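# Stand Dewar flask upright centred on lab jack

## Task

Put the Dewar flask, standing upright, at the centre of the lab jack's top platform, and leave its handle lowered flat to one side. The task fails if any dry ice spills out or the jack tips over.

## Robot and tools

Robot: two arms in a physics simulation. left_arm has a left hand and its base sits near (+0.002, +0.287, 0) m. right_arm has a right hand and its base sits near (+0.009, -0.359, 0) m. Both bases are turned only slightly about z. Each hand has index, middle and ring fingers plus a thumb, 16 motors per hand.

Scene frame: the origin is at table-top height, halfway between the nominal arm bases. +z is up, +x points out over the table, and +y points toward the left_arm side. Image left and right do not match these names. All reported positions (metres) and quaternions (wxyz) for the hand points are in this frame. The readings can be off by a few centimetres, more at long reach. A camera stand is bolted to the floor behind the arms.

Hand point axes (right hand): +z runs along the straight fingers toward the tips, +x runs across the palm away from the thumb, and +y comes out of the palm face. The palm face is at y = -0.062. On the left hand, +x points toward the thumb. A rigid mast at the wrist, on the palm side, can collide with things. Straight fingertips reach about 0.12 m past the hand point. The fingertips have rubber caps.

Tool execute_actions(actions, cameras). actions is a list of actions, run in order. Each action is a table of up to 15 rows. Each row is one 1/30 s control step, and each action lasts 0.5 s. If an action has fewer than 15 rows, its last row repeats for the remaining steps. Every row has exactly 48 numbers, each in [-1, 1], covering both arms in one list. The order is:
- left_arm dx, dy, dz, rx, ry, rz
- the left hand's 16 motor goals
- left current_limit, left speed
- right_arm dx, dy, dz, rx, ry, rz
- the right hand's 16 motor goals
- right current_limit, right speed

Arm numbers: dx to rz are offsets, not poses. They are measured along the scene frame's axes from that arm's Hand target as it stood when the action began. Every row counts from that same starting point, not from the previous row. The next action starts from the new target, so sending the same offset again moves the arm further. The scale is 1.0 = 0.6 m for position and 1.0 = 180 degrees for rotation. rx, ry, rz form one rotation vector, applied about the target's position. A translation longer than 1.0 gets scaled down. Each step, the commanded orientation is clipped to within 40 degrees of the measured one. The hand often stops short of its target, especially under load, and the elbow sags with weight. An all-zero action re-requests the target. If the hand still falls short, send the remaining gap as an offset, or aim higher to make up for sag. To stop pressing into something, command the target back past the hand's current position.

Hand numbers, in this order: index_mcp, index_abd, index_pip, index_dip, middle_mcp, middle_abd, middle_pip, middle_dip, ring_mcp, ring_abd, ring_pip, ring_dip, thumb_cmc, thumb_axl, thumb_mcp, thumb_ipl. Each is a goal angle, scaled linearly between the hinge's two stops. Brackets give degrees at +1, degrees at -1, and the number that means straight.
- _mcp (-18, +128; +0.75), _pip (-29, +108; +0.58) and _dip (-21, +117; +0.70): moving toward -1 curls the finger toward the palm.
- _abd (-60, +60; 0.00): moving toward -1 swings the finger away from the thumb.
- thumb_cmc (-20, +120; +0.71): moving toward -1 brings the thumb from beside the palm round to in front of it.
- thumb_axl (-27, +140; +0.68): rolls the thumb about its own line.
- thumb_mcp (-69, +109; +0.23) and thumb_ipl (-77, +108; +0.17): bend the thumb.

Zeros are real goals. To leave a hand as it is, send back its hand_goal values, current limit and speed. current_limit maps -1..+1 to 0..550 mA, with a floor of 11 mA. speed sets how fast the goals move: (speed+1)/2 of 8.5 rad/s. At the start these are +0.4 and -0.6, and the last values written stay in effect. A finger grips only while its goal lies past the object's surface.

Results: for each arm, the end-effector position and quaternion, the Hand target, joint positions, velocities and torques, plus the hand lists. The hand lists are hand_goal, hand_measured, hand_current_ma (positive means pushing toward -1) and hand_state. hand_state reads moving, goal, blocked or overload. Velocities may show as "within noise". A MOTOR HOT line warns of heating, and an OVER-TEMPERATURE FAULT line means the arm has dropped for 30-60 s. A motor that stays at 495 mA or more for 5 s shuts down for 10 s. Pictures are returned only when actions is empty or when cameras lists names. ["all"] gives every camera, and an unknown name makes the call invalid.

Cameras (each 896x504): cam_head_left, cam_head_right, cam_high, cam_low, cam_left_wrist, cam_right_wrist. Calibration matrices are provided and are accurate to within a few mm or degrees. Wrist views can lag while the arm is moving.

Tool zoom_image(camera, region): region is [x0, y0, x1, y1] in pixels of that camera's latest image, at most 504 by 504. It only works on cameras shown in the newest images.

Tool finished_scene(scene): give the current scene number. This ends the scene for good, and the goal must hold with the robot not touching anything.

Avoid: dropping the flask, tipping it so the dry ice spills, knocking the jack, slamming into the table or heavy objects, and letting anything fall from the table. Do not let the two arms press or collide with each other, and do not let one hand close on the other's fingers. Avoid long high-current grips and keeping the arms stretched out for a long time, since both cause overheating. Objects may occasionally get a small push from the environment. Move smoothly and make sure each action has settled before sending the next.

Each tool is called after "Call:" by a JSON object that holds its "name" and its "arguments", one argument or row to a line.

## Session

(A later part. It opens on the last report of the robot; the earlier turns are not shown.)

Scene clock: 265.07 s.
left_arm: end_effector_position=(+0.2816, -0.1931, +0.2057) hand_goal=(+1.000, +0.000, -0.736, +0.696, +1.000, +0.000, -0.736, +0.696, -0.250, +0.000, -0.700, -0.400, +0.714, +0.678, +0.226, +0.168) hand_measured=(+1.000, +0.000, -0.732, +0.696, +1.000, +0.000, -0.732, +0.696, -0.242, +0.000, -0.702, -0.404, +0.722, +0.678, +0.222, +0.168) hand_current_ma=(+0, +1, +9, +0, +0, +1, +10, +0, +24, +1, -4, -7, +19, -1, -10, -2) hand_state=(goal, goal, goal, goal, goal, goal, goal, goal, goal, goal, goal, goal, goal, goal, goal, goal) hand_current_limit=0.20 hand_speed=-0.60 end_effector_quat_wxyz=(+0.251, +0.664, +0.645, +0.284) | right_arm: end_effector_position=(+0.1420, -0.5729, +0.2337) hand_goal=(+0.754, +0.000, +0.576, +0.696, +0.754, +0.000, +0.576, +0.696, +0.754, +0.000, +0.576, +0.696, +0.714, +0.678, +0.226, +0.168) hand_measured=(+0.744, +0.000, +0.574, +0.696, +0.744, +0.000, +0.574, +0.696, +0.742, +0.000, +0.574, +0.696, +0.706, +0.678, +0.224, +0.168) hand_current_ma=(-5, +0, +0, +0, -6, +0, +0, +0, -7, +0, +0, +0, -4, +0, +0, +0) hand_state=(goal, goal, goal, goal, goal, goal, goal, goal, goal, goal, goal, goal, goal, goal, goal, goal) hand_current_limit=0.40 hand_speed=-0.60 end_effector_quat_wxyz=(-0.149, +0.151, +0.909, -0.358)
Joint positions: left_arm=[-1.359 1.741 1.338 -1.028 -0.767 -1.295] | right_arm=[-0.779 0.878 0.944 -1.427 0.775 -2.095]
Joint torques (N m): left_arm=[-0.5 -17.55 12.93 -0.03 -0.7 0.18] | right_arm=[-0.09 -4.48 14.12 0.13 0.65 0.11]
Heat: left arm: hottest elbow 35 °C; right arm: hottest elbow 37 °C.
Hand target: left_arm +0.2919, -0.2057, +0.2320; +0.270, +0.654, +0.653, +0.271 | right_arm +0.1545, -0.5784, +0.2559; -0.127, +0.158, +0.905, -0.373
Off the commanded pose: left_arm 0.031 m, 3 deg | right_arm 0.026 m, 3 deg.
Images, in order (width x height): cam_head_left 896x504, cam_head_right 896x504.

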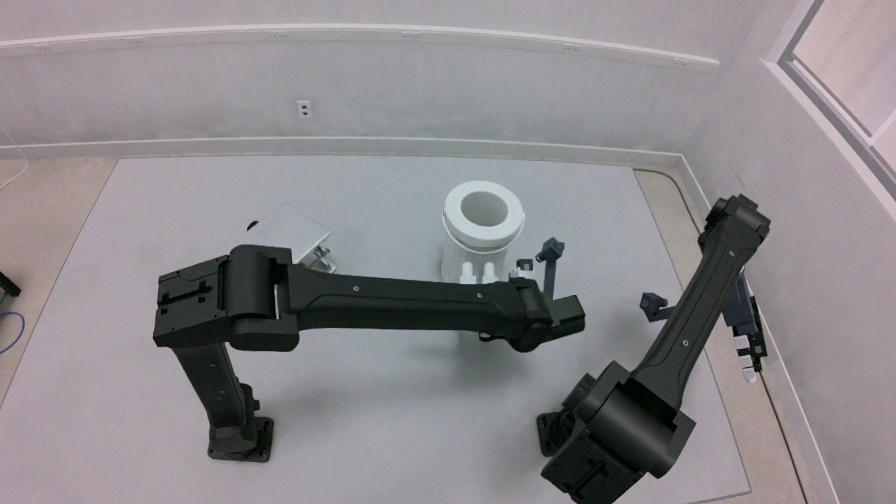

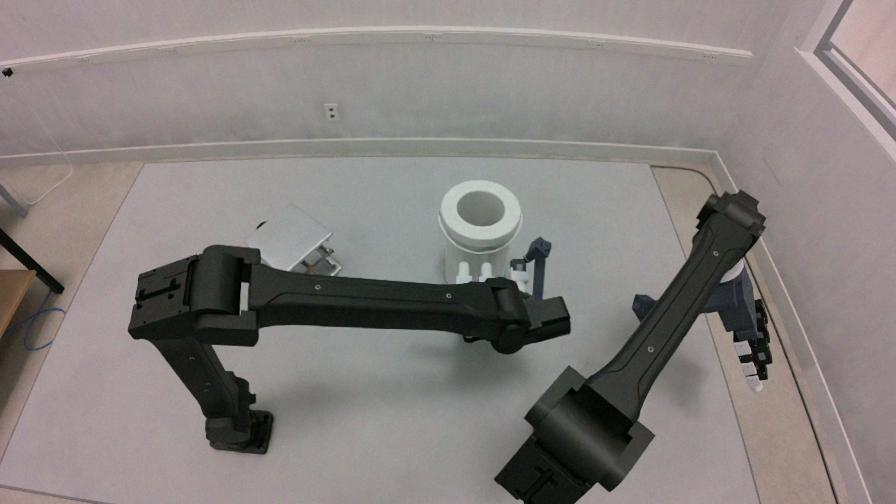

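Call:
{"name": "execute_actions", "arguments": {
  "actions": [
    [[0.0,-0.015,0.03,0,0,0,1,0,-0.737,0.696,1,0,-0.737,0.696,-0.25,0,-0.70,-0.4,0.714,0.678,0.226,0.168,0.2,-0.6,0,0.0,0,0,0,0,0.754,0,0.576,0.696,0.754,0,0.576,0.696,0.754,0,0.576,0.696,0.714,0.678,0.226,0.168,0.4,-0.6]],
    [[0.0,0,0.035,0,0,0,1,0,-0.737,0.696,1,0,-0.737,0.696,-0.25,0,-0.70,-0.4,0.714,0.678,0.226,0.168,0.2,-0.6,0,0.0,0,0,0,0,0.754,0,0.576,0.696,0.754,0,0.576,0.696,0.754,0,0.576,0.696,0.714,0.678,0.226,0.168,0.4,-0.6]]
  ],
  "cameras": ["cam_head_left","cam_head_right"]
}}

Call:
{"name": "zoom_image", "arguments": {
  "camera": "cam_head_left",
  "region": [440, 200, 530, 280]
}}

Call:
{"name": "zoom_image", "arguments": {
  "camera": "cam_head_right",
  "region": [430, 200, 520, 280]
}}

Scene clock: 287.17 s.
left_arm: end_effector_position=(+0.2836, -0.2045, +0.2464) hand_goal=(+1.000, +0.000, -0.736, +0.696, +1.000, +0.000, -0.736, +0.696, -0.250, +0.000, -0.700, -0.400, +0.714, +0.678, +0.226, +0.168) hand_measured=(+1.000, +0.000, -0.732, +0.696, +1.000, +0.000, -0.732, +0.696, -0.242, +0.000, -0.702, -0.404, +0.722, +0.678, +0.222, +0.168) hand_current_ma=(+0, +1, +9, +0, +0, +1, +10, +0, +24, +1, -4, -7, +19, -1, -10, -2) hand_state=(goal, goal, goal, goal, goal, goal, goal, goal, goal, goal, goal, goal, goal, goal, goal, goal) hand_current_limit=0.20 hand_speed=-0.60 end_effector_quat_wxyz=(+0.251, +0.663, +0.646, +0.283) | right_arm: end_effector_position=(+0.1420, -0.5729, +0.2337) hand_goal=(+0.754, +0.000, +0.576, +0.696, +0.754, +0.000, +0.576, +0.696, +0.754, +0.000, +0.576, +0.696, +0.714, +0.678, +0.226, +0.168) hand_measured=(+0.744, +0.000, +0.574, +0.696, +0.744, +0.000, +0.574, +0.696, +0.742, +0.000, +0.574, +0.696, +0.706, +0.678, +0.224, +0.168) hand_current_ma=(-5, +0, +0, +0, -6, +0, +0, +0, -7, +0, +0, +0, -4, +0, +0, +0) hand_state=(goal, goal, goal, goal, goal, goal, goal, goal, goal, goal, goal, goal, goal, goal, goal, goal) hand_current_limit=0.40 hand_speed=-0.60 end_effector_quat_wxyz=(-0.149, +0.151, +0.909, -0.358)
Joint positions: left_arm=[-1.359 1.732 1.439 -1.136 -0.766 -1.295] | right_arm=[-0.779 0.878 0.944 -1.427 0.775 -2.095]
Joint torques (N m): left_arm=[-0.73 -17.61 13.12 -0.03 -0.78 0.11] | right_arm=[-0.56 -4.42 14.11 0.02 0.68 0.11]
Heat: left arm: hottest elbow 36 °C; right arm: hottest elbow 37 °C.
Hand target: left_arm +0.2919, -0.2147, +0.2710; +0.270, +0.654, +0.653, +0.271 | right_arm +0.1545, -0.5784, +0.2559; -0.127, +0.158, +0.905, -0.373
Off the commanded pose: left_arm 0.028 m, 3 deg | right_arm 0.026 m, 3 deg.
Images, in order (width x height): cam_head_left 896x504, cam_head_right 896x504.

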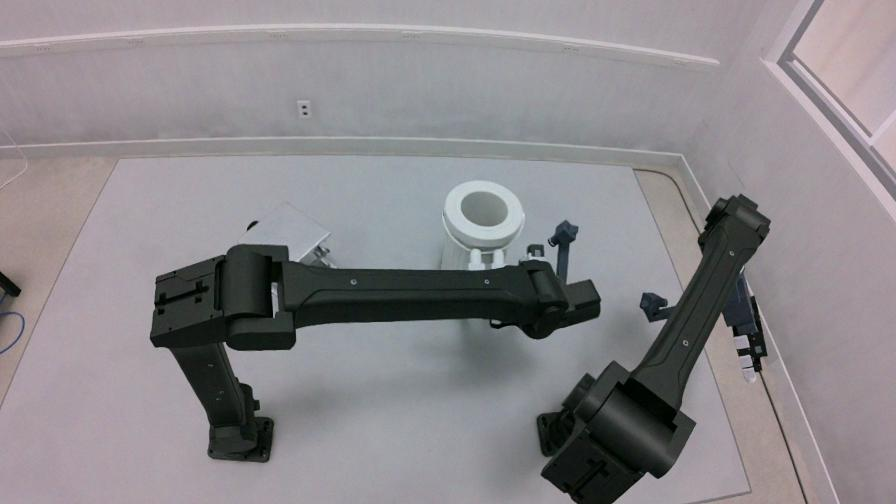

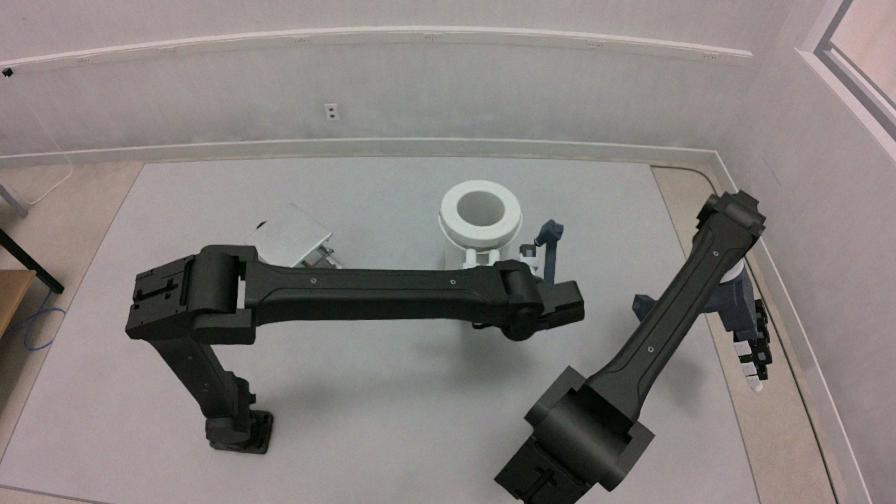

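Scaled by 5.600.

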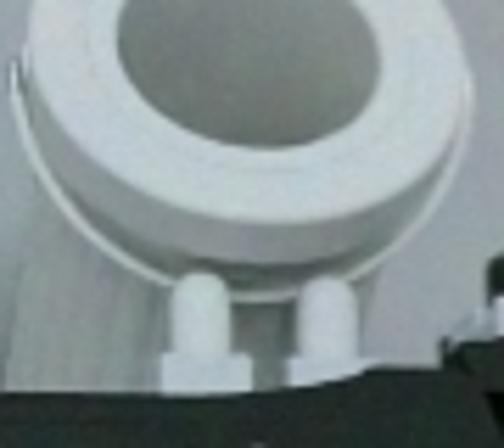

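Scaled by 5.600.

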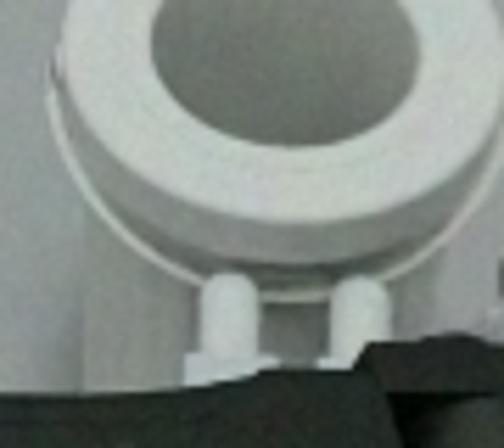

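Call:
{"name": "execute_actions", "arguments": {
  "actions": [],
  "cameras": ["cam_left_wrist","cam_low","cam_high"]
}}

Call:
{"name": "zoom_image", "arguments": {
  "camera": "cam_left_wrist",
  "region": [180, 0, 540, 200]
}}

Call:
{"name": "zoom_image", "arguments": {
  "camera": "cam_left_wrist",
  "region": [330, 0, 530, 130]
}}

Call:
{"name": "zoom_image", "arguments": {
  "camera": "cam_low",
  "region": [290, 190, 360, 260]
}}

Scene clock: 338.83 s.
left_arm: end_effector_position=(+0.2836, -0.2045, +0.2464) hand_goal=(+1.000, +0.000, -0.736, +0.696, +1.000, +0.000, -0.736, +0.696, -0.250, +0.000, -0.700, -0.400, +0.714, +0.678, +0.226, +0.168) hand_measured=(+1.000, +0.000, -0.732, +0.696, +1.000, +0.000, -0.732, +0.696, -0.242, +0.000, -0.702, -0.404, +0.722, +0.678, +0.222, +0.168) hand_current_ma=(+0, +1, +9, +0, +0, +1, +10, +0, +24, +1, -4, -7, +19, -1, -10, -2) hand_state=(goal, goal, goal, goal, goal, goal, goal, goal, goal, goal, goal, goal, goal, goal, goal, goal) hand_current_limit=0.20 hand_speed=-0.60 end_effector_quat_wxyz=(+0.251, +0.663, +0.646, +0.283) | right_arm: end_effector_position=(+0.1420, -0.5729, +0.2337) hand_goal=(+0.754, +0.000, +0.576, +0.696, +0.754, +0.000, +0.576, +0.696, +0.754, +0.000, +0.576, +0.696, +0.714, +0.678, +0.226, +0.168) hand_measured=(+0.744, +0.000, +0.574, +0.696, +0.744, +0.000, +0.574, +0.696, +0.742, +0.000, +0.574, +0.696, +0.706, +0.678, +0.224, +0.168) hand_current_ma=(-5, +0, +0, +0, -6, +0, +0, +0, -7, +0, +0, +0, -4, +0, +0, +0) hand_state=(goal, goal, goal, goal, goal, goal, goal, goal, goal, goal, goal, goal, goal, goal, goal, goal) hand_current_limit=0.40 hand_speed=-0.60 end_effector_quat_wxyz=(-0.149, +0.151, +0.909, -0.358)
Joint positions: left_arm=[-1.359 1.732 1.439 -1.136 -0.766 -1.295] | right_arm=[-0.779 0.878 0.944 -1.427 0.775 -2.095]
Joint velocities: left_arm=[0.005 -0.024 -0.007 -0.017 -0.154 0.022] | right_arm=[within noise]
Joint torques (N m): left_arm=[-0.67 -17.49 13.14 -0.09 -0.78 0.12] | right_arm=[0.09 -4.48 14.2 0.12 0.67 0.1]
Heat: left arm: hottest elbow 37 °C; right arm: hottest elbow 38 °C.
Hand target: left_arm +0.2919, -0.2147, +0.2710; +0.270, +0.654, +0.653, +0.271 | right_arm +0.1545, -0.5784, +0.2559; -0.127, +0.158, +0.905, -0.373
Off the commanded pose: left_arm 0.028 m, 3 deg | right_arm 0.026 m, 3 deg.
camera_calibration:
cam_left_wrist: T_world_to_cam=[[-0.427365, -0.75709, -0.49414, 0.059251], [-0.902809, 0.38634, 0.188884, 0.235538], [0.0479042, 0.526836, -0.848616, 0.427078], [0, 0, 0, 1]] pos_world=[0.217509, -0.271139, 0.347214]
Images, in order (width x height): cam_high 896x504, cam_low 896x504, cam_left_wrist 896x504.

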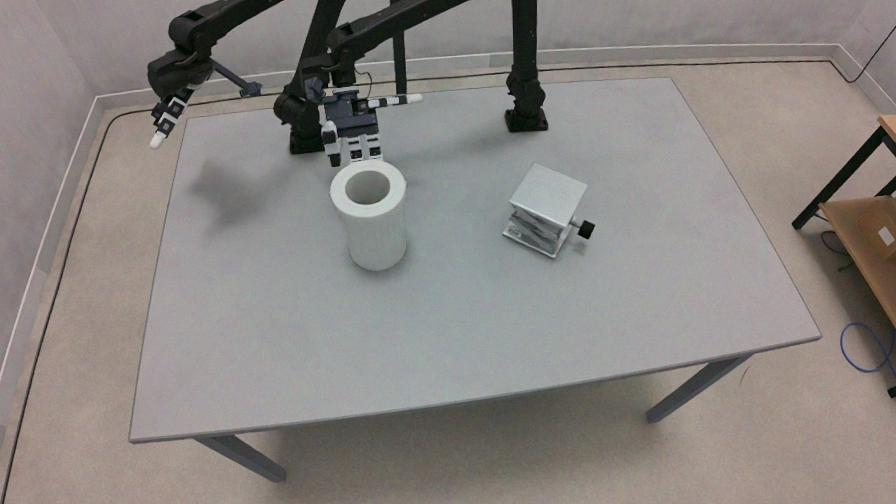

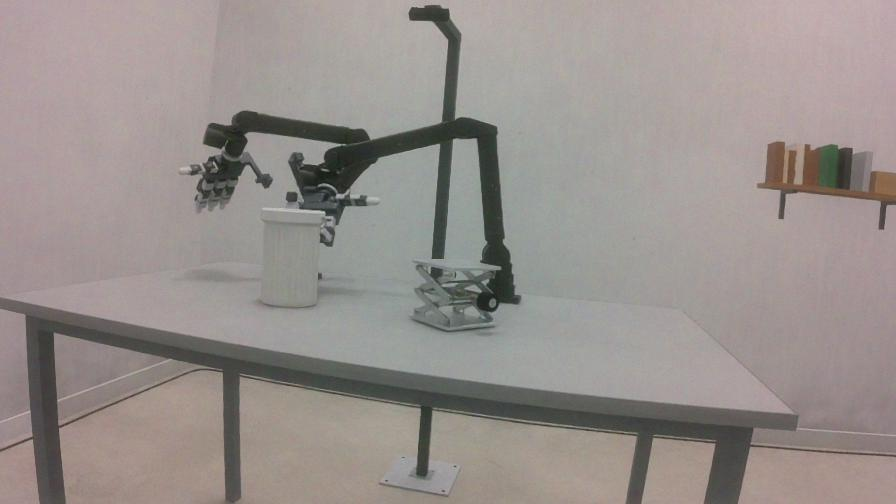

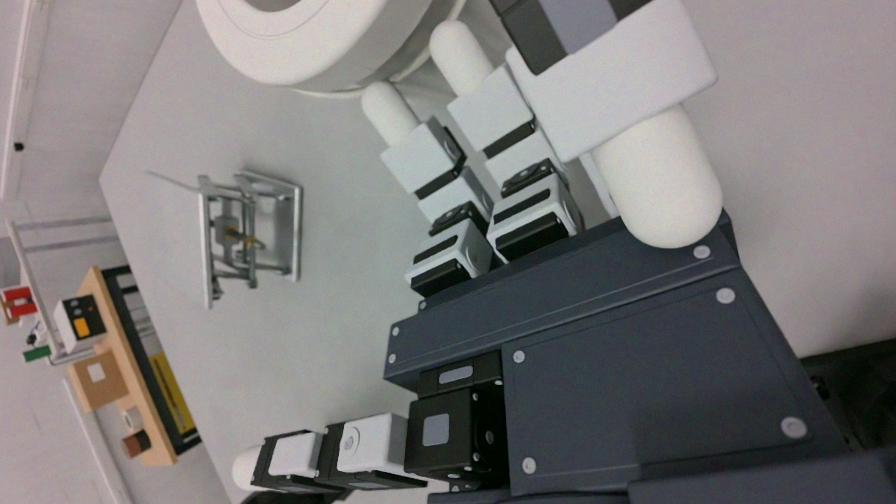

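Scaled by 1.400.

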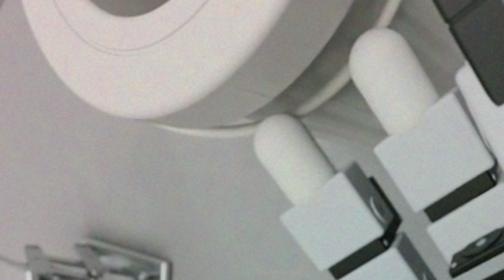

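Scaled by 2.520.

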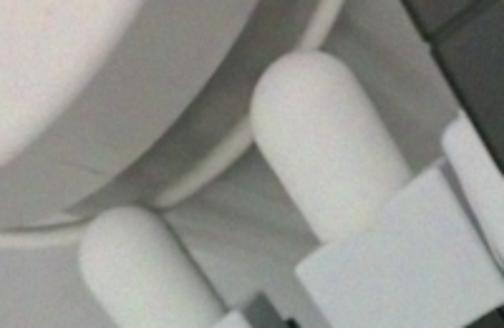

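Scaled by 7.200.

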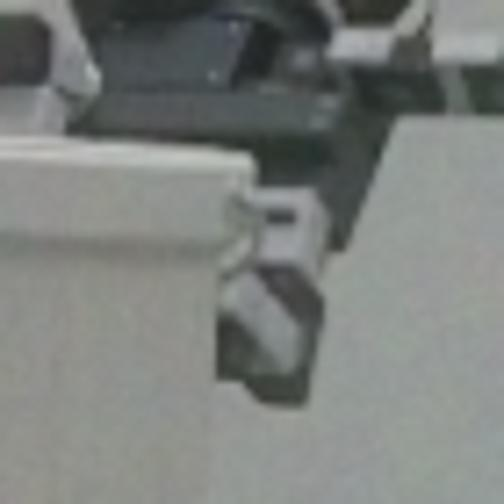

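Call:
{"name": "execute_actions", "arguments": {
  "actions": [
    [[0,0,0,0,0,0,1,0,-0.737,-0.406,1,0,-0.737,-0.406,-0.25,0,-0.70,-0.4,0.714,0.678,0.226,0.168,-0.1,-0.7,0,0,0,0,0,0,0.754,0,0.576,0.696,0.754,0,0.576,0.696,0.754,0,0.576,0.696,0.714,0.678,0.226,0.168,0.4,-0.6]],
    [[0,0,0,0,0,0,1,0,-0.737,-0.406,1,0,-0.737,-0.406,-0.25,0,-0.70,-0.4,0.714,0.678,0.226,0.168,-0.1,-0.7,0,0,0,0,0,0,0.754,0,0.576,0.696,0.754,0,0.576,0.696,0.754,0,0.576,0.696,0.714,0.678,0.226,0.168,0.4,-0.6]],
    [[0,0,0,0,0,0,1,0,0.261,-0.406,1,0,0.261,-0.406,-0.25,0,-0.70,-0.4,0.714,0.678,0.226,0.168,-0.1,-0.7,0,0,0,0,0,0,0.754,0,0.576,0.696,0.754,0,0.576,0.696,0.754,0,0.576,0.696,0.714,0.678,0.226,0.168,0.4,-0.6]],
    [[0,0,0,0,0,0,1,0,0.261,-0.406,1,0,0.261,-0.406,-0.25,0,-0.70,-0.4,0.714,0.678,0.226,0.168,-0.1,-0.7,0,0,0,0,0,0,0.754,0,0.576,0.696,0.754,0,0.576,0.696,0.754,0,0.576,0.696,0.714,0.678,0.226,0.168,0.4,-0.6]],
    [[0,0,0,0,0,0,0.956,0,-0.177,0.432,0.956,0,-0.177,0.432,-0.25,0,-0.70,-0.4,0.714,0.678,0.226,0.168,-0.1,-0.8,0,0,0,0,0,0,0.754,0,0.576,0.696,0.754,0,0.576,0.696,0.754,0,0.576,0.696,0.714,0.678,0.226,0.168,0.4,-0.6]],
    [[0,0,0,0,0,0,0.956,0,-0.177,0.432,0.956,0,-0.177,0.432,-0.25,0,-0.70,-0.4,0.714,0.678,0.226,0.168,-0.1,-0.8,0,0,0,0,0,0,0.754,0,0.576,0.696,0.754,0,0.576,0.696,0.754,0,0.576,0.696,0.714,0.678,0.226,0.168,0.4,-0.6]]
  ],
  "cameras": ["cam_head_left","cam_head_right","cam_left_wrist"]
}}

Call:
{"name": "zoom_image", "arguments": {
  "camera": "cam_head_left",
  "region": [440, 200, 530, 280]
}}

Call:
{"name": "zoom_image", "arguments": {
  "camera": "cam_head_right",
  "region": [430, 200, 520, 280]
}}

Call:
{"name": "zoom_image", "arguments": {
  "camera": "cam_left_wrist",
  "region": [330, 0, 530, 130]
}}

Scene clock: 386.77 s.
left_arm: end_effector_position=(+0.2829, -0.2049, +0.2464) hand_goal=(+0.956, +0.000, -0.176, +0.432, +0.956, +0.000, -0.176, +0.432, -0.250, +0.000, -0.700, -0.400, +0.714, +0.678, +0.226, +0.168) hand_measured=(+0.966, +0.000, -0.172, +0.430, +0.968, +0.000, -0.168, +0.430, -0.242, +0.000, -0.702, -0.404, +0.722, +0.678, +0.222, +0.168) hand_current_ma=(+32, +1, +11, -5, +38, +1, +19, -5, +24, +1, -4, -7, +19, -1, -10, -2) hand_state=(goal, goal, goal, goal, goal, goal, goal, goal, goal, goal, goal, goal, goal, goal, goal, goal) hand_current_limit=-0.10 hand_speed=-0.80 end_effector_quat_wxyz=(+0.252, +0.664, +0.645, +0.283) | right_arm: end_effector_position=(+0.1420, -0.5729, +0.2337) hand_goal=(+0.754, +0.000, +0.576, +0.696, +0.754, +0.000, +0.576, +0.696, +0.754, +0.000, +0.576, +0.696, +0.714, +0.678, +0.226, +0.168) hand_measured=(+0.744, +0.000, +0.574, +0.696, +0.744, +0.000, +0.574, +0.696, +0.742, +0.000, +0.574, +0.696, +0.706, +0.678, +0.224, +0.168) hand_current_ma=(-5, +0, +0, +0, -6, +0, +0, +0, -7, +0, +0, +0, -4, +0, +0, +0) hand_state=(goal, goal, goal, goal, goal, goal, goal, goal, goal, goal, goal, goal, goal, goal, goal, goal) hand_current_limit=0.40 hand_speed=-0.60 end_effector_quat_wxyz=(-0.149, +0.151, +0.909, -0.358)
Joint positions: left_arm=[-1.36 1.732 1.439 -1.136 -0.766 -1.295] | right_arm=[-0.779 0.878 0.944 -1.427 0.775 -2.095]
Joint torques (N m): left_arm=[-0.73 -17.55 13.14 -0.06 -0.78 0.14] | right_arm=[-0.15 -4.48 14.17 0.02 0.64 0.07]
Heat: left arm: hottest elbow 38 °C; right arm: hottest elbow 38 °C.
Hand target: left_arm +0.2919, -0.2147, +0.2710; +0.270, +0.654, +0.653, +0.271 | right_arm +0.1545, -0.5784, +0.2559; -0.127, +0.158, +0.905, -0.373
Off the commanded pose: left_arm 0.028 m, 3 deg | right_arm 0.026 m, 3 deg.
camera_calibration:
cam_left_wrist: T_world_to_cam=[[-0.4285, -0.75642, -0.494182, 0.0591249], [-0.902228, 0.387689, 0.188897, 0.235169], [0.0487034, 0.526808, -0.848588, 0.427084], [0, 0, 0, 1]] pos_world=[0.216711, -0.27144, 0.347214]
Images, in order (width x height): cam_head_left 896x504, cam_head_right 896x504, cam_left_wrist 896x504.

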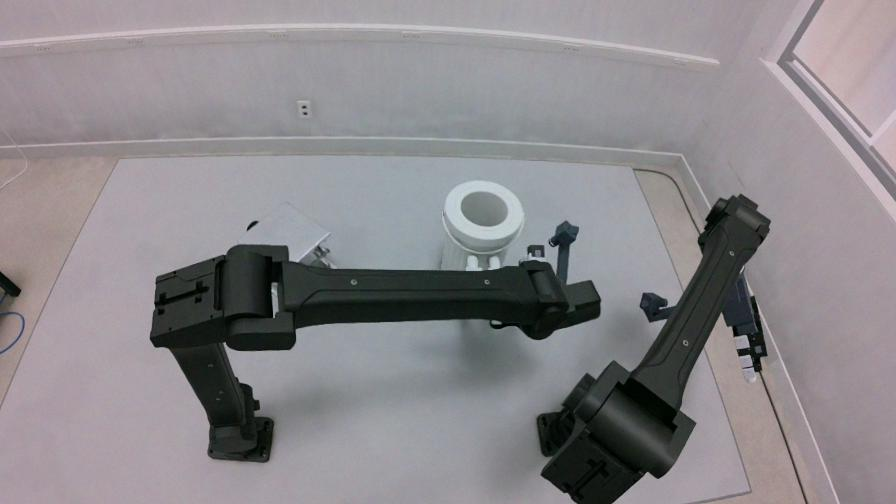

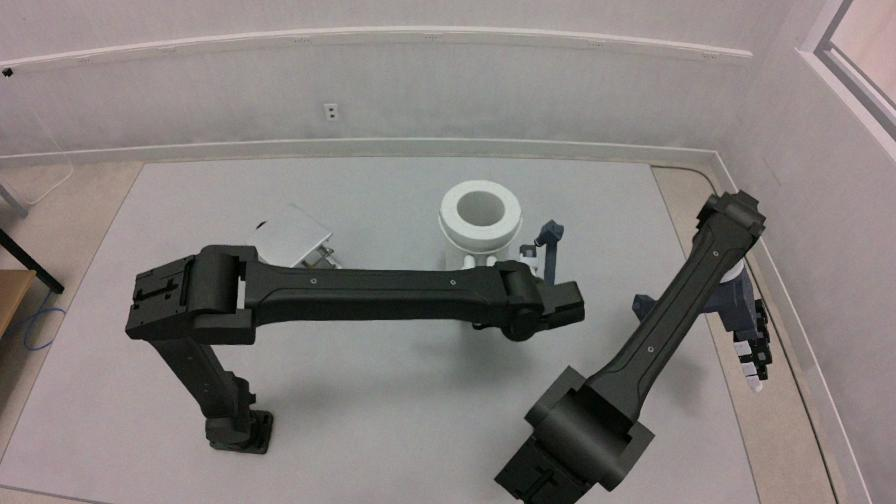

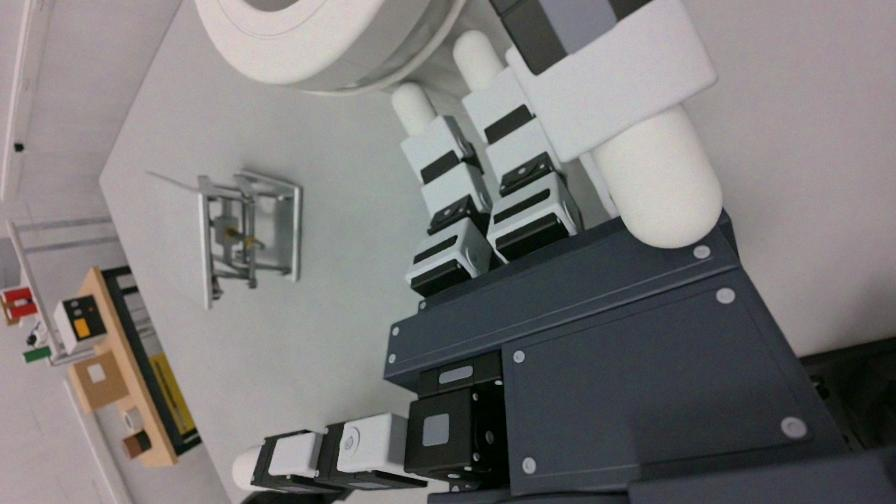

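Scaled by 5.600.

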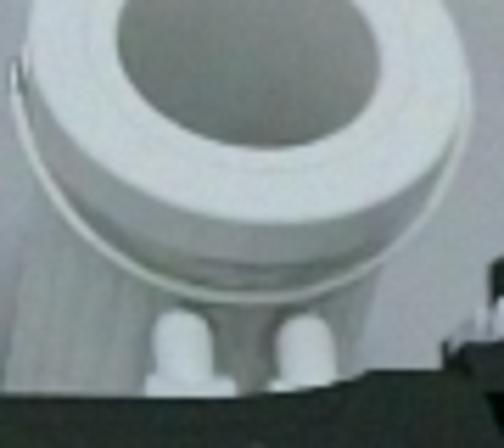

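Scaled by 5.600.

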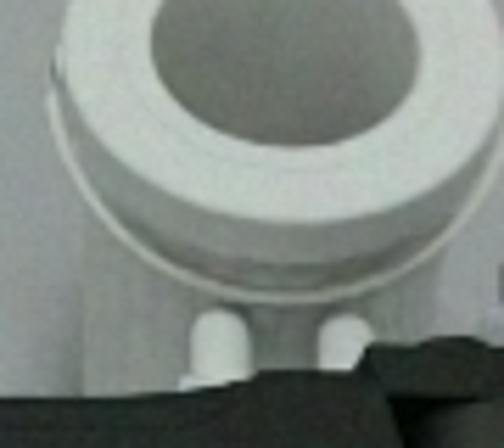

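Scaled by 2.520.

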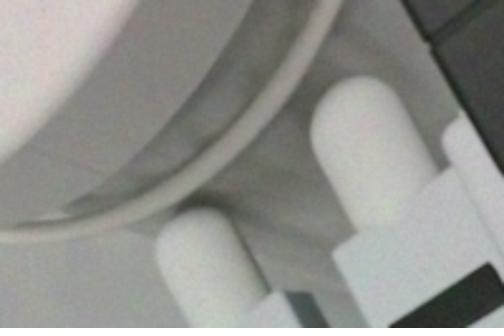

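Call:
{"name": "execute_actions", "arguments": {
  "actions": [
    [[0,0,0,0,0,0,0.874,0,-0.06,0.432,0.874,0,-0.06,0.432,-0.25,0,-0.70,-0.4,0.714,0.678,0.226,0.168,-0.1,-0.9,0,0,0,0,0,0,0.754,0,0.576,0.696,0.754,0,0.576,0.696,0.754,0,0.576,0.696,0.714,0.678,0.226,0.168,0.4,-0.6]]
  ],
  "cameras": ["cam_head_left","cam_left_wrist"]
}}

Call:
{"name": "zoom_image", "arguments": {
  "camera": "cam_head_left",
  "region": [440, 200, 530, 280]
}}

Call:
{"name": "zoom_image", "arguments": {
  "camera": "cam_left_wrist",
  "region": [330, 0, 530, 130]
}}

Scene clock: 393.90 s.
left_arm: end_effector_position=(+0.2819, -0.2050, +0.2457) hand_goal=(+0.874, +0.000, -0.060, +0.432, +0.874, +0.000, -0.060, +0.432, -0.250, +0.000, -0.700, -0.400, +0.714, +0.678, +0.226, +0.168) hand_measured=(+0.890, +0.000, -0.068, +0.430, +0.892, +0.000, -0.066, +0.430, -0.242, +0.000, -0.702, -0.404, +0.722, +0.678, +0.222, +0.168) hand_current_ma=(+51, +1, -20, -5, +55, +1, -14, -5, +24, +1, -4, -7, +19, -1, -10, -2) hand_state=(goal, goal, goal, goal, goal, goal, goal, goal, goal, goal, goal, goal, goal, goal, goal, goal) hand_current_limit=-0.10 hand_speed=-0.90 end_effector_quat_wxyz=(+0.250, +0.665, +0.645, +0.282) | right_arm: end_effector_position=(+0.1420, -0.5729, +0.2337) hand_goal=(+0.754, +0.000, +0.576, +0.696, +0.754, +0.000, +0.576, +0.696, +0.754, +0.000, +0.576, +0.696, +0.714, +0.678, +0.226, +0.168) hand_measured=(+0.744, +0.000, +0.574, +0.696, +0.744, +0.000, +0.574, +0.696, +0.742, +0.000, +0.574, +0.696, +0.706, +0.678, +0.224, +0.168) hand_current_ma=(-5, +0, +0, +0, -6, +0, +0, +0, -7, +0, +0, +0, -4, +0, +0, +0) hand_state=(goal, goal, goal, goal, goal, goal, goal, goal, goal, goal, goal, goal, goal, goal, goal, goal) hand_current_limit=0.40 hand_speed=-0.60 end_effector_quat_wxyz=(-0.149, +0.151, +0.909, -0.358)
Joint positions: left_arm=[-1.362 1.732 1.439 -1.139 -0.763 -1.295] | right_arm=[-0.779 0.878 0.944 -1.427 0.775 -2.095]
Joint torques (N m): left_arm=[-0.5 -17.55 13.11 0.02 -0.88 0.12] | right_arm=[-0.21 -4.48 14 -0.06 0.67 0.11]
Heat: left arm: hottest elbow 38 °C; right arm: hottest elbow 38 °C.
Hand target: left_arm +0.2919, -0.2147, +0.2710; +0.270, +0.654, +0.653, +0.271 | right_arm +0.1545, -0.5784, +0.2559; -0.127, +0.158, +0.905, -0.373
Off the commanded pose: left_arm 0.029 m, 3 deg | right_arm 0.026 m, 3 deg.
camera_calibration:
cam_left_wrist: T_world_to_cam=[[-0.431791, -0.754375, -0.494444, 0.0597409], [-0.900764, 0.389037, 0.193069, 0.233229], [0.0467106, 0.528743, -0.847496, 0.427383], [0, 0, 0, 1]] pos_world=[0.215916, -0.271643, 0.346715]
Images, in order (width x height): cam_head_left 896x504, cam_left_wrist 896x504.

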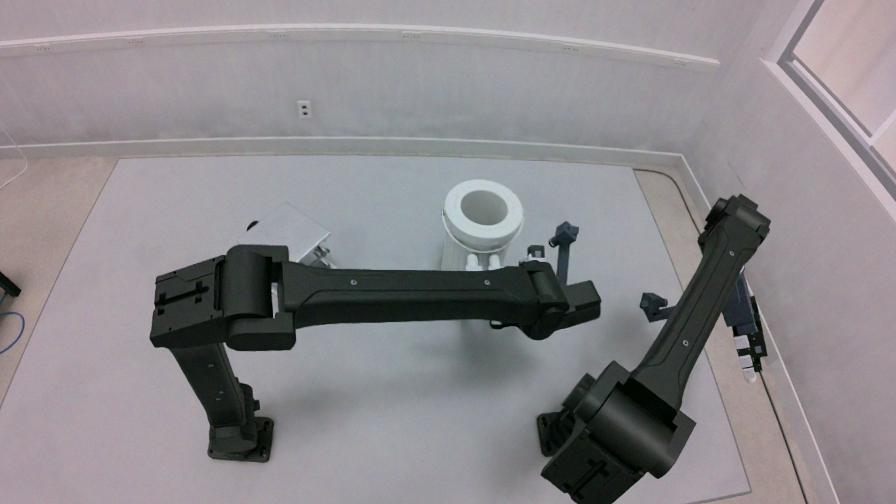

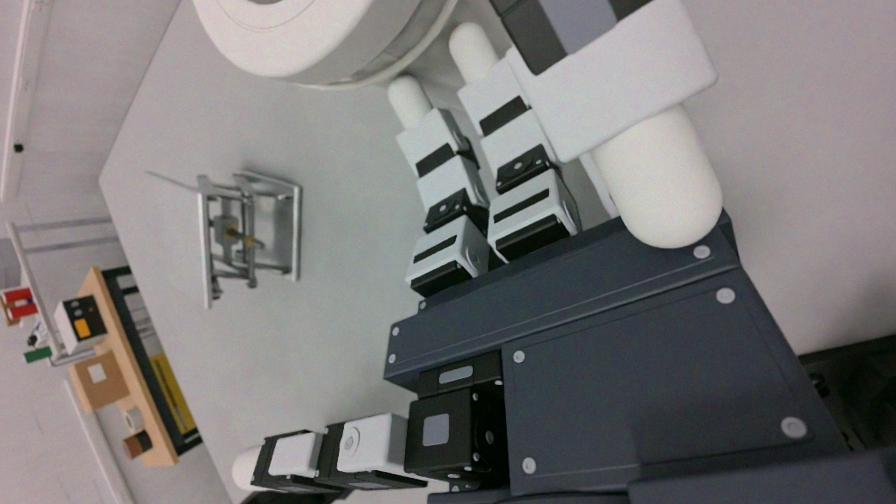

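Scaled by 5.600.

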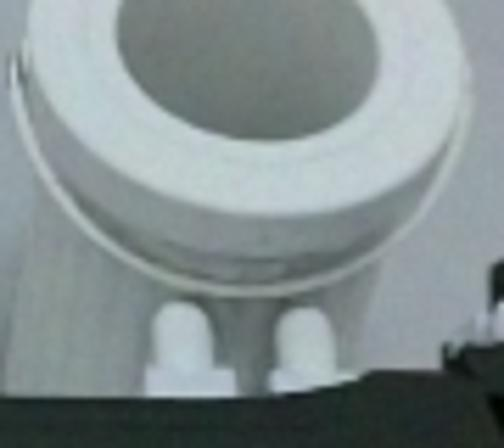

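Scaled by 2.520.

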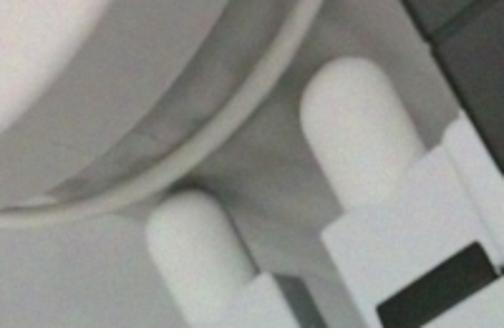

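Call:
{"name": "execute_actions", "arguments": {
  "actions": [
    [[0,0,0,0,0,0,0.88,0,-0.242,0.536,0.88,0,-0.242,0.536,-0.25,0,-0.70,-0.4,0.714,0.678,0.226,0.168,-0.1,-0.9,0,0,0,0,0,0,0.754,0,0.576,0.696,0.754,0,0.576,0.696,0.754,0,0.576,0.696,0.714,0.678,0.226,0.168,0.4,-0.6]],
    [[0,0,0,0,0,0,0.84,0,-0.347,0.565,0.84,0,-0.347,0.565,-0.25,0,-0.70,-0.4,0.714,0.678,0.226,0.168,-0.1,-0.9,0,0,0,0,0,0,0.754,0,0.576,0.696,0.754,0,0.576,0.696,0.754,0,0.576,0.696,0.714,0.678,0.226,0.168,0.4,-0.6]]
  ],
  "cameras": ["cam_head_left","cam_left_wrist"]
}}

Call:
{"name": "zoom_image", "arguments": {
  "camera": "cam_head_left",
  "region": [440, 200, 530, 280]
}}

Call:
{"name": "zoom_image", "arguments": {
  "camera": "cam_left_wrist",
  "region": [330, 0, 530, 130]
}}

Scene clock: 419.70 s.
left_arm: end_effector_position=(+0.2815, -0.2050, +0.2446) hand_goal=(+0.840, +0.000, -0.346, +0.566, +0.840, +0.000, -0.346, +0.566, -0.250, +0.000, -0.700, -0.400, +0.714, +0.678, +0.226, +0.168) hand_measured=(+0.890, +0.000, -0.320, +0.570, +0.880, +0.000, -0.328, +0.566, -0.242, +0.000, -0.702, -0.404, +0.722, +0.678, +0.222, +0.168) hand_current_ma=(+195, +1, +85, +7, +142, +1, +54, +1, +24, +1, -4, -7, +19, -1, -10, -2) hand_state=(blocked, goal, blocked, goal, blocked, goal, goal, goal, goal, goal, goal, goal, goal, goal, goal, goal) hand_current_limit=-0.10 hand_speed=-0.90 end_effector_quat_wxyz=(+0.248, +0.666, +0.645, +0.280) | right_arm: end_effector_position=(+0.1420, -0.5729, +0.2337) hand_goal=(+0.754, +0.000, +0.576, +0.696, +0.754, +0.000, +0.576, +0.696, +0.754, +0.000, +0.576, +0.696, +0.714, +0.678, +0.226, +0.168) hand_measured=(+0.744, +0.000, +0.574, +0.696, +0.744, +0.000, +0.574, +0.696, +0.742, +0.000, +0.574, +0.696, +0.706, +0.678, +0.224, +0.168) hand_current_ma=(-5, +0, +0, +0, -6, +0, +0, +0, -7, +0, +0, +0, -4, +0, +0, +0) hand_state=(goal, goal, goal, goal, goal, goal, goal, goal, goal, goal, goal, goal, goal, goal, goal, goal) hand_current_limit=0.40 hand_speed=-0.60 end_effector_quat_wxyz=(-0.149, +0.151, +0.909, -0.358)
Joint positions: left_arm=[-1.362 1.732 1.439 -1.14 -0.756 -1.295] | right_arm=[-0.779 0.878 0.944 -1.427 0.775 -2.095]
Joint torques (N m): left_arm=[-0.67 -17.49 13.14 0.03 -1.1 0.11] | right_arm=[-0.15 -4.48 14.11 0.03 0.67 0.09]
Heat: left arm: hottest elbow 39 °C; right arm: hottest elbow 39 °C.
Hand target: left_arm +0.2919, -0.2147, +0.2710; +0.270, +0.654, +0.653, +0.271 | right_arm +0.1545, -0.5784, +0.2559; -0.127, +0.158, +0.905, -0.373
Off the commanded pose: left_arm 0.030 m, 3 deg | right_arm 0.026 m, 3 deg.
camera_calibration:
cam_left_wrist: T_world_to_cam=[[-0.435427, -0.753856, -0.492041, 0.0594845], [-0.899252, 0.389626, 0.19884, 0.231318], [0.0418153, 0.529049, -0.84756, 0.427861], [0, 0, 0, 1]] pos_world=[0.216023, -0.271644, 0.345912]
Images, in order (width x height): cam_head_left 896x504, cam_left_wrist 896x504.

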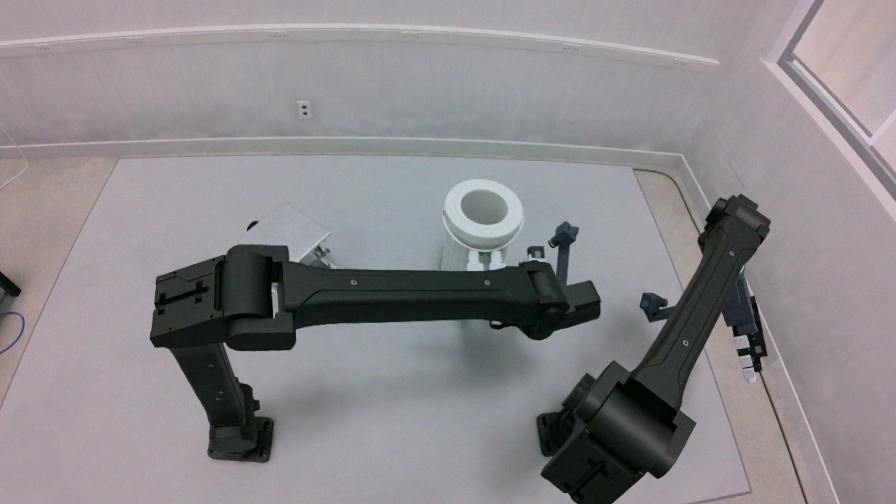

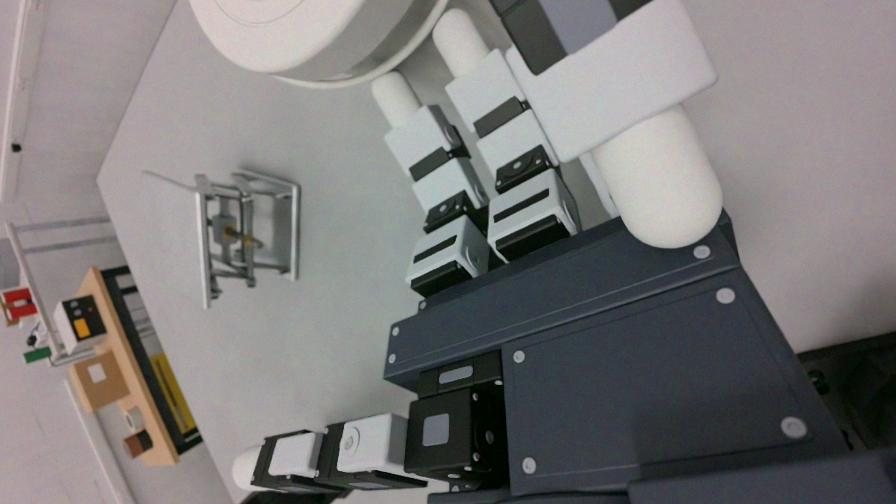

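Scaled by 5.600.

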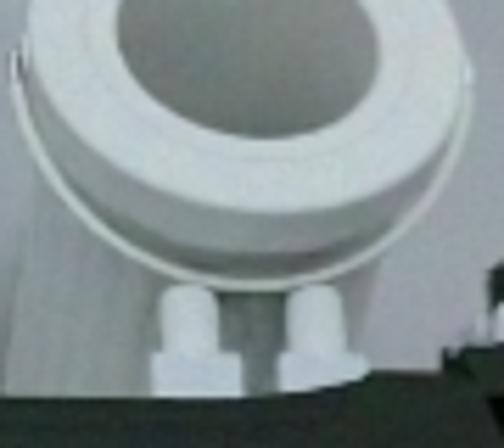

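Scaled by 2.520.

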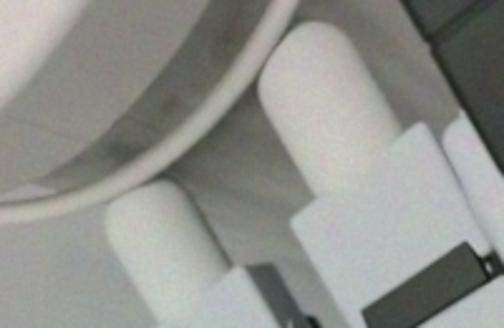

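Call:
{"name": "execute_actions", "arguments": {
  "actions": [
    [[0,0,0,0,0,0,0.865,0,-0.394,0.588,0.865,0,-0.394,0.588,-0.25,0,-0.70,-0.4,0.714,0.678,0.226,0.168,-0.1,-0.9,0,0,0,0,0,0,0.754,0,0.576,0.696,0.754,0,0.576,0.696,0.754,0,0.576,0.696,0.714,0.678,0.226,0.168,0.4,-0.6]],
    [[0,0,0,0,0,0,0.875,0,-0.48,0.597,0.875,0,-0.48,0.597,-0.25,0,-0.70,-0.4,0.714,0.678,0.226,0.168,-0.1,-0.9,0,0,0,0,0,0,0.754,0,0.576,0.696,0.754,0,0.576,0.696,0.754,0,0.576,0.696,0.714,0.678,0.226,0.168,0.4,-0.6]]
  ],
  "cameras": ["cam_head_left","cam_left_wrist"]
}}

Call:
{"name": "zoom_image", "arguments": {
  "camera": "cam_head_left",
  "region": [440, 200, 530, 280]
}}

Call:
{"name": "zoom_image", "arguments": {
  "camera": "cam_left_wrist",
  "region": [330, 0, 530, 130]
}}

Scene clock: 431.67 s.
left_arm: end_effector_position=(+0.2815, -0.2050, +0.2446) hand_goal=(+0.876, +0.000, -0.480, +0.598, +0.876, +0.000, -0.480, +0.598, -0.250, +0.000, -0.700, -0.400, +0.714, +0.678, +0.226, +0.168) hand_measured=(+0.898, +0.000, -0.458, +0.600, +0.886, +0.000, -0.468, +0.598, -0.242, +0.000, -0.702, -0.404, +0.722, +0.678, +0.222, +0.168) hand_current_ma=(+72, +1, +71, +2, +28, +1, +33, -1, +24, +1, -4, -7, +19, -1, -10, -2) hand_state=(blocked, goal, blocked, goal, goal, goal, goal, goal, goal, goal, goal, goal, goal, goal, goal, goal) hand_current_limit=-0.10 hand_speed=-0.90 end_effector_quat_wxyz=(+0.248, +0.666, +0.645, +0.280) | right_arm: end_effector_position=(+0.1420, -0.5729, +0.2337) hand_goal=(+0.754, +0.000, +0.576, +0.696, +0.754, +0.000, +0.576, +0.696, +0.754, +0.000, +0.576, +0.696, +0.714, +0.678, +0.226, +0.168) hand_measured=(+0.744, +0.000, +0.574, +0.696, +0.744, +0.000, +0.574, +0.696, +0.742, +0.000, +0.574, +0.696, +0.706, +0.678, +0.224, +0.168) hand_current_ma=(-5, +0, +0, +0, -6, +0, +0, +0, -7, +0, +0, +0, -4, +0, +0, +0) hand_state=(goal, goal, goal, goal, goal, goal, goal, goal, goal, goal, goal, goal, goal, goal, goal, goal) hand_current_limit=0.40 hand_speed=-0.60 end_effector_quat_wxyz=(-0.149, +0.151, +0.909, -0.358)
Joint positions: left_arm=[-1.362 1.732 1.439 -1.14 -0.756 -1.295] | right_arm=[-0.779 0.878 0.944 -1.427 0.775 -2.095]
Joint torques (N m): left_arm=[-0.5 -17.67 13.09 0.03 -1.12 0.11] | right_arm=[-0.21 -4.6 13.98 0.05 0.68 0.07]
Heat: left arm: hottest elbow 39 °C; right arm: hottest elbow 39 °C.
Hand target: left_arm +0.2919, -0.2147, +0.2710; +0.270, +0.654, +0.653, +0.271 | right_arm +0.1545, -0.5784, +0.2559; -0.127, +0.158, +0.905, -0.373
Off the commanded pose: left_arm 0.030 m, 3 deg | right_arm 0.026 m, 3 deg.
camera_calibration:
cam_left_wrist: T_world_to_cam=[[-0.435427, -0.753856, -0.492041, 0.0594845], [-0.899252, 0.389626, 0.19884, 0.231318], [0.0418153, 0.529049, -0.84756, 0.427861], [0, 0, 0, 1]] pos_world=[0.216023, -0.271644, 0.345912]
Images, in order (width x height): cam_head_left 896x504, cam_left_wrist 896x504.

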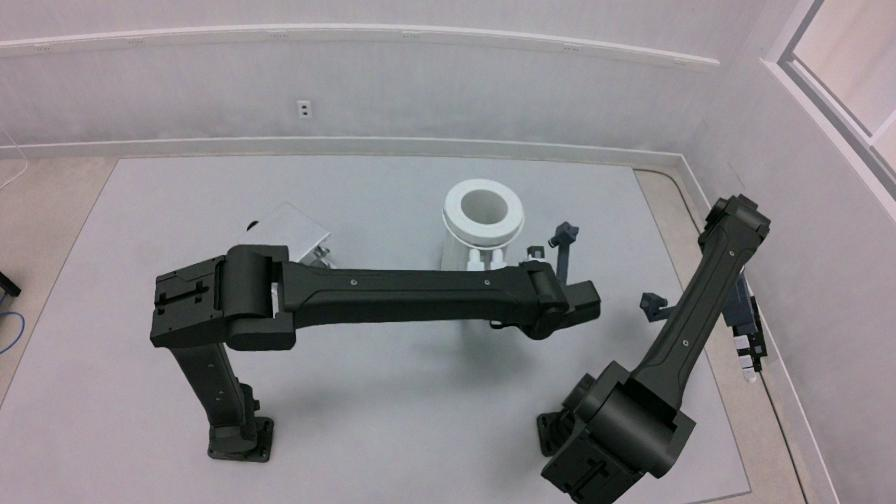

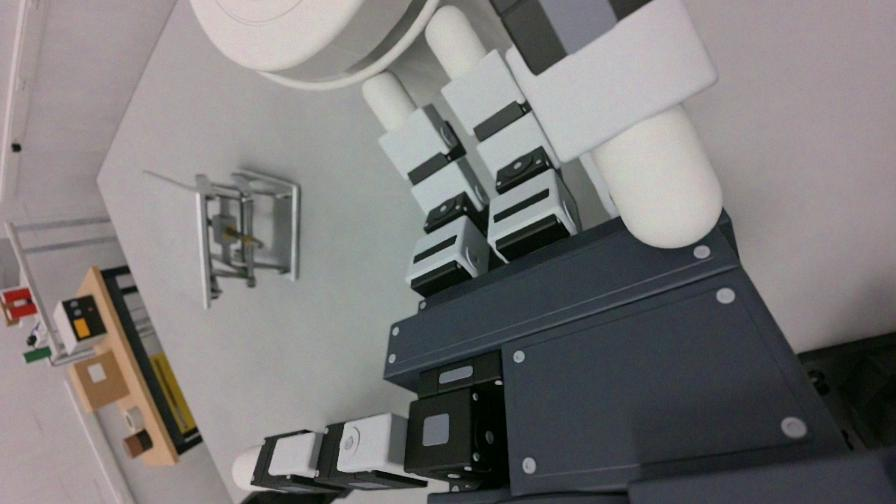

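Scaled by 5.600.

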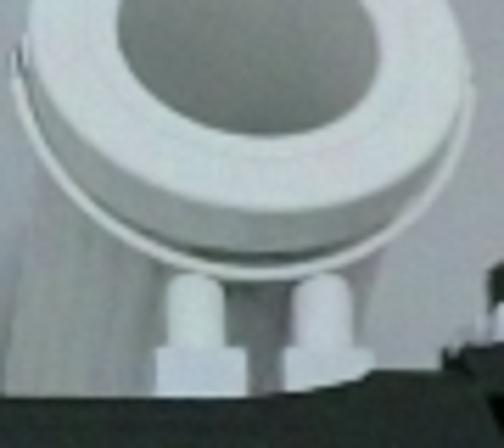

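Scaled by 2.520.

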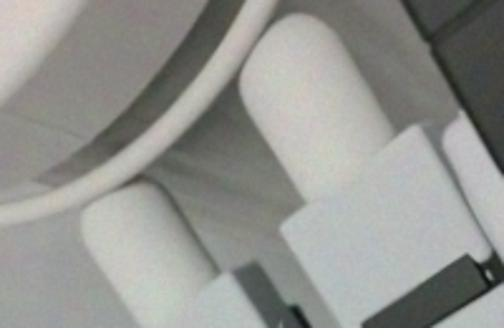

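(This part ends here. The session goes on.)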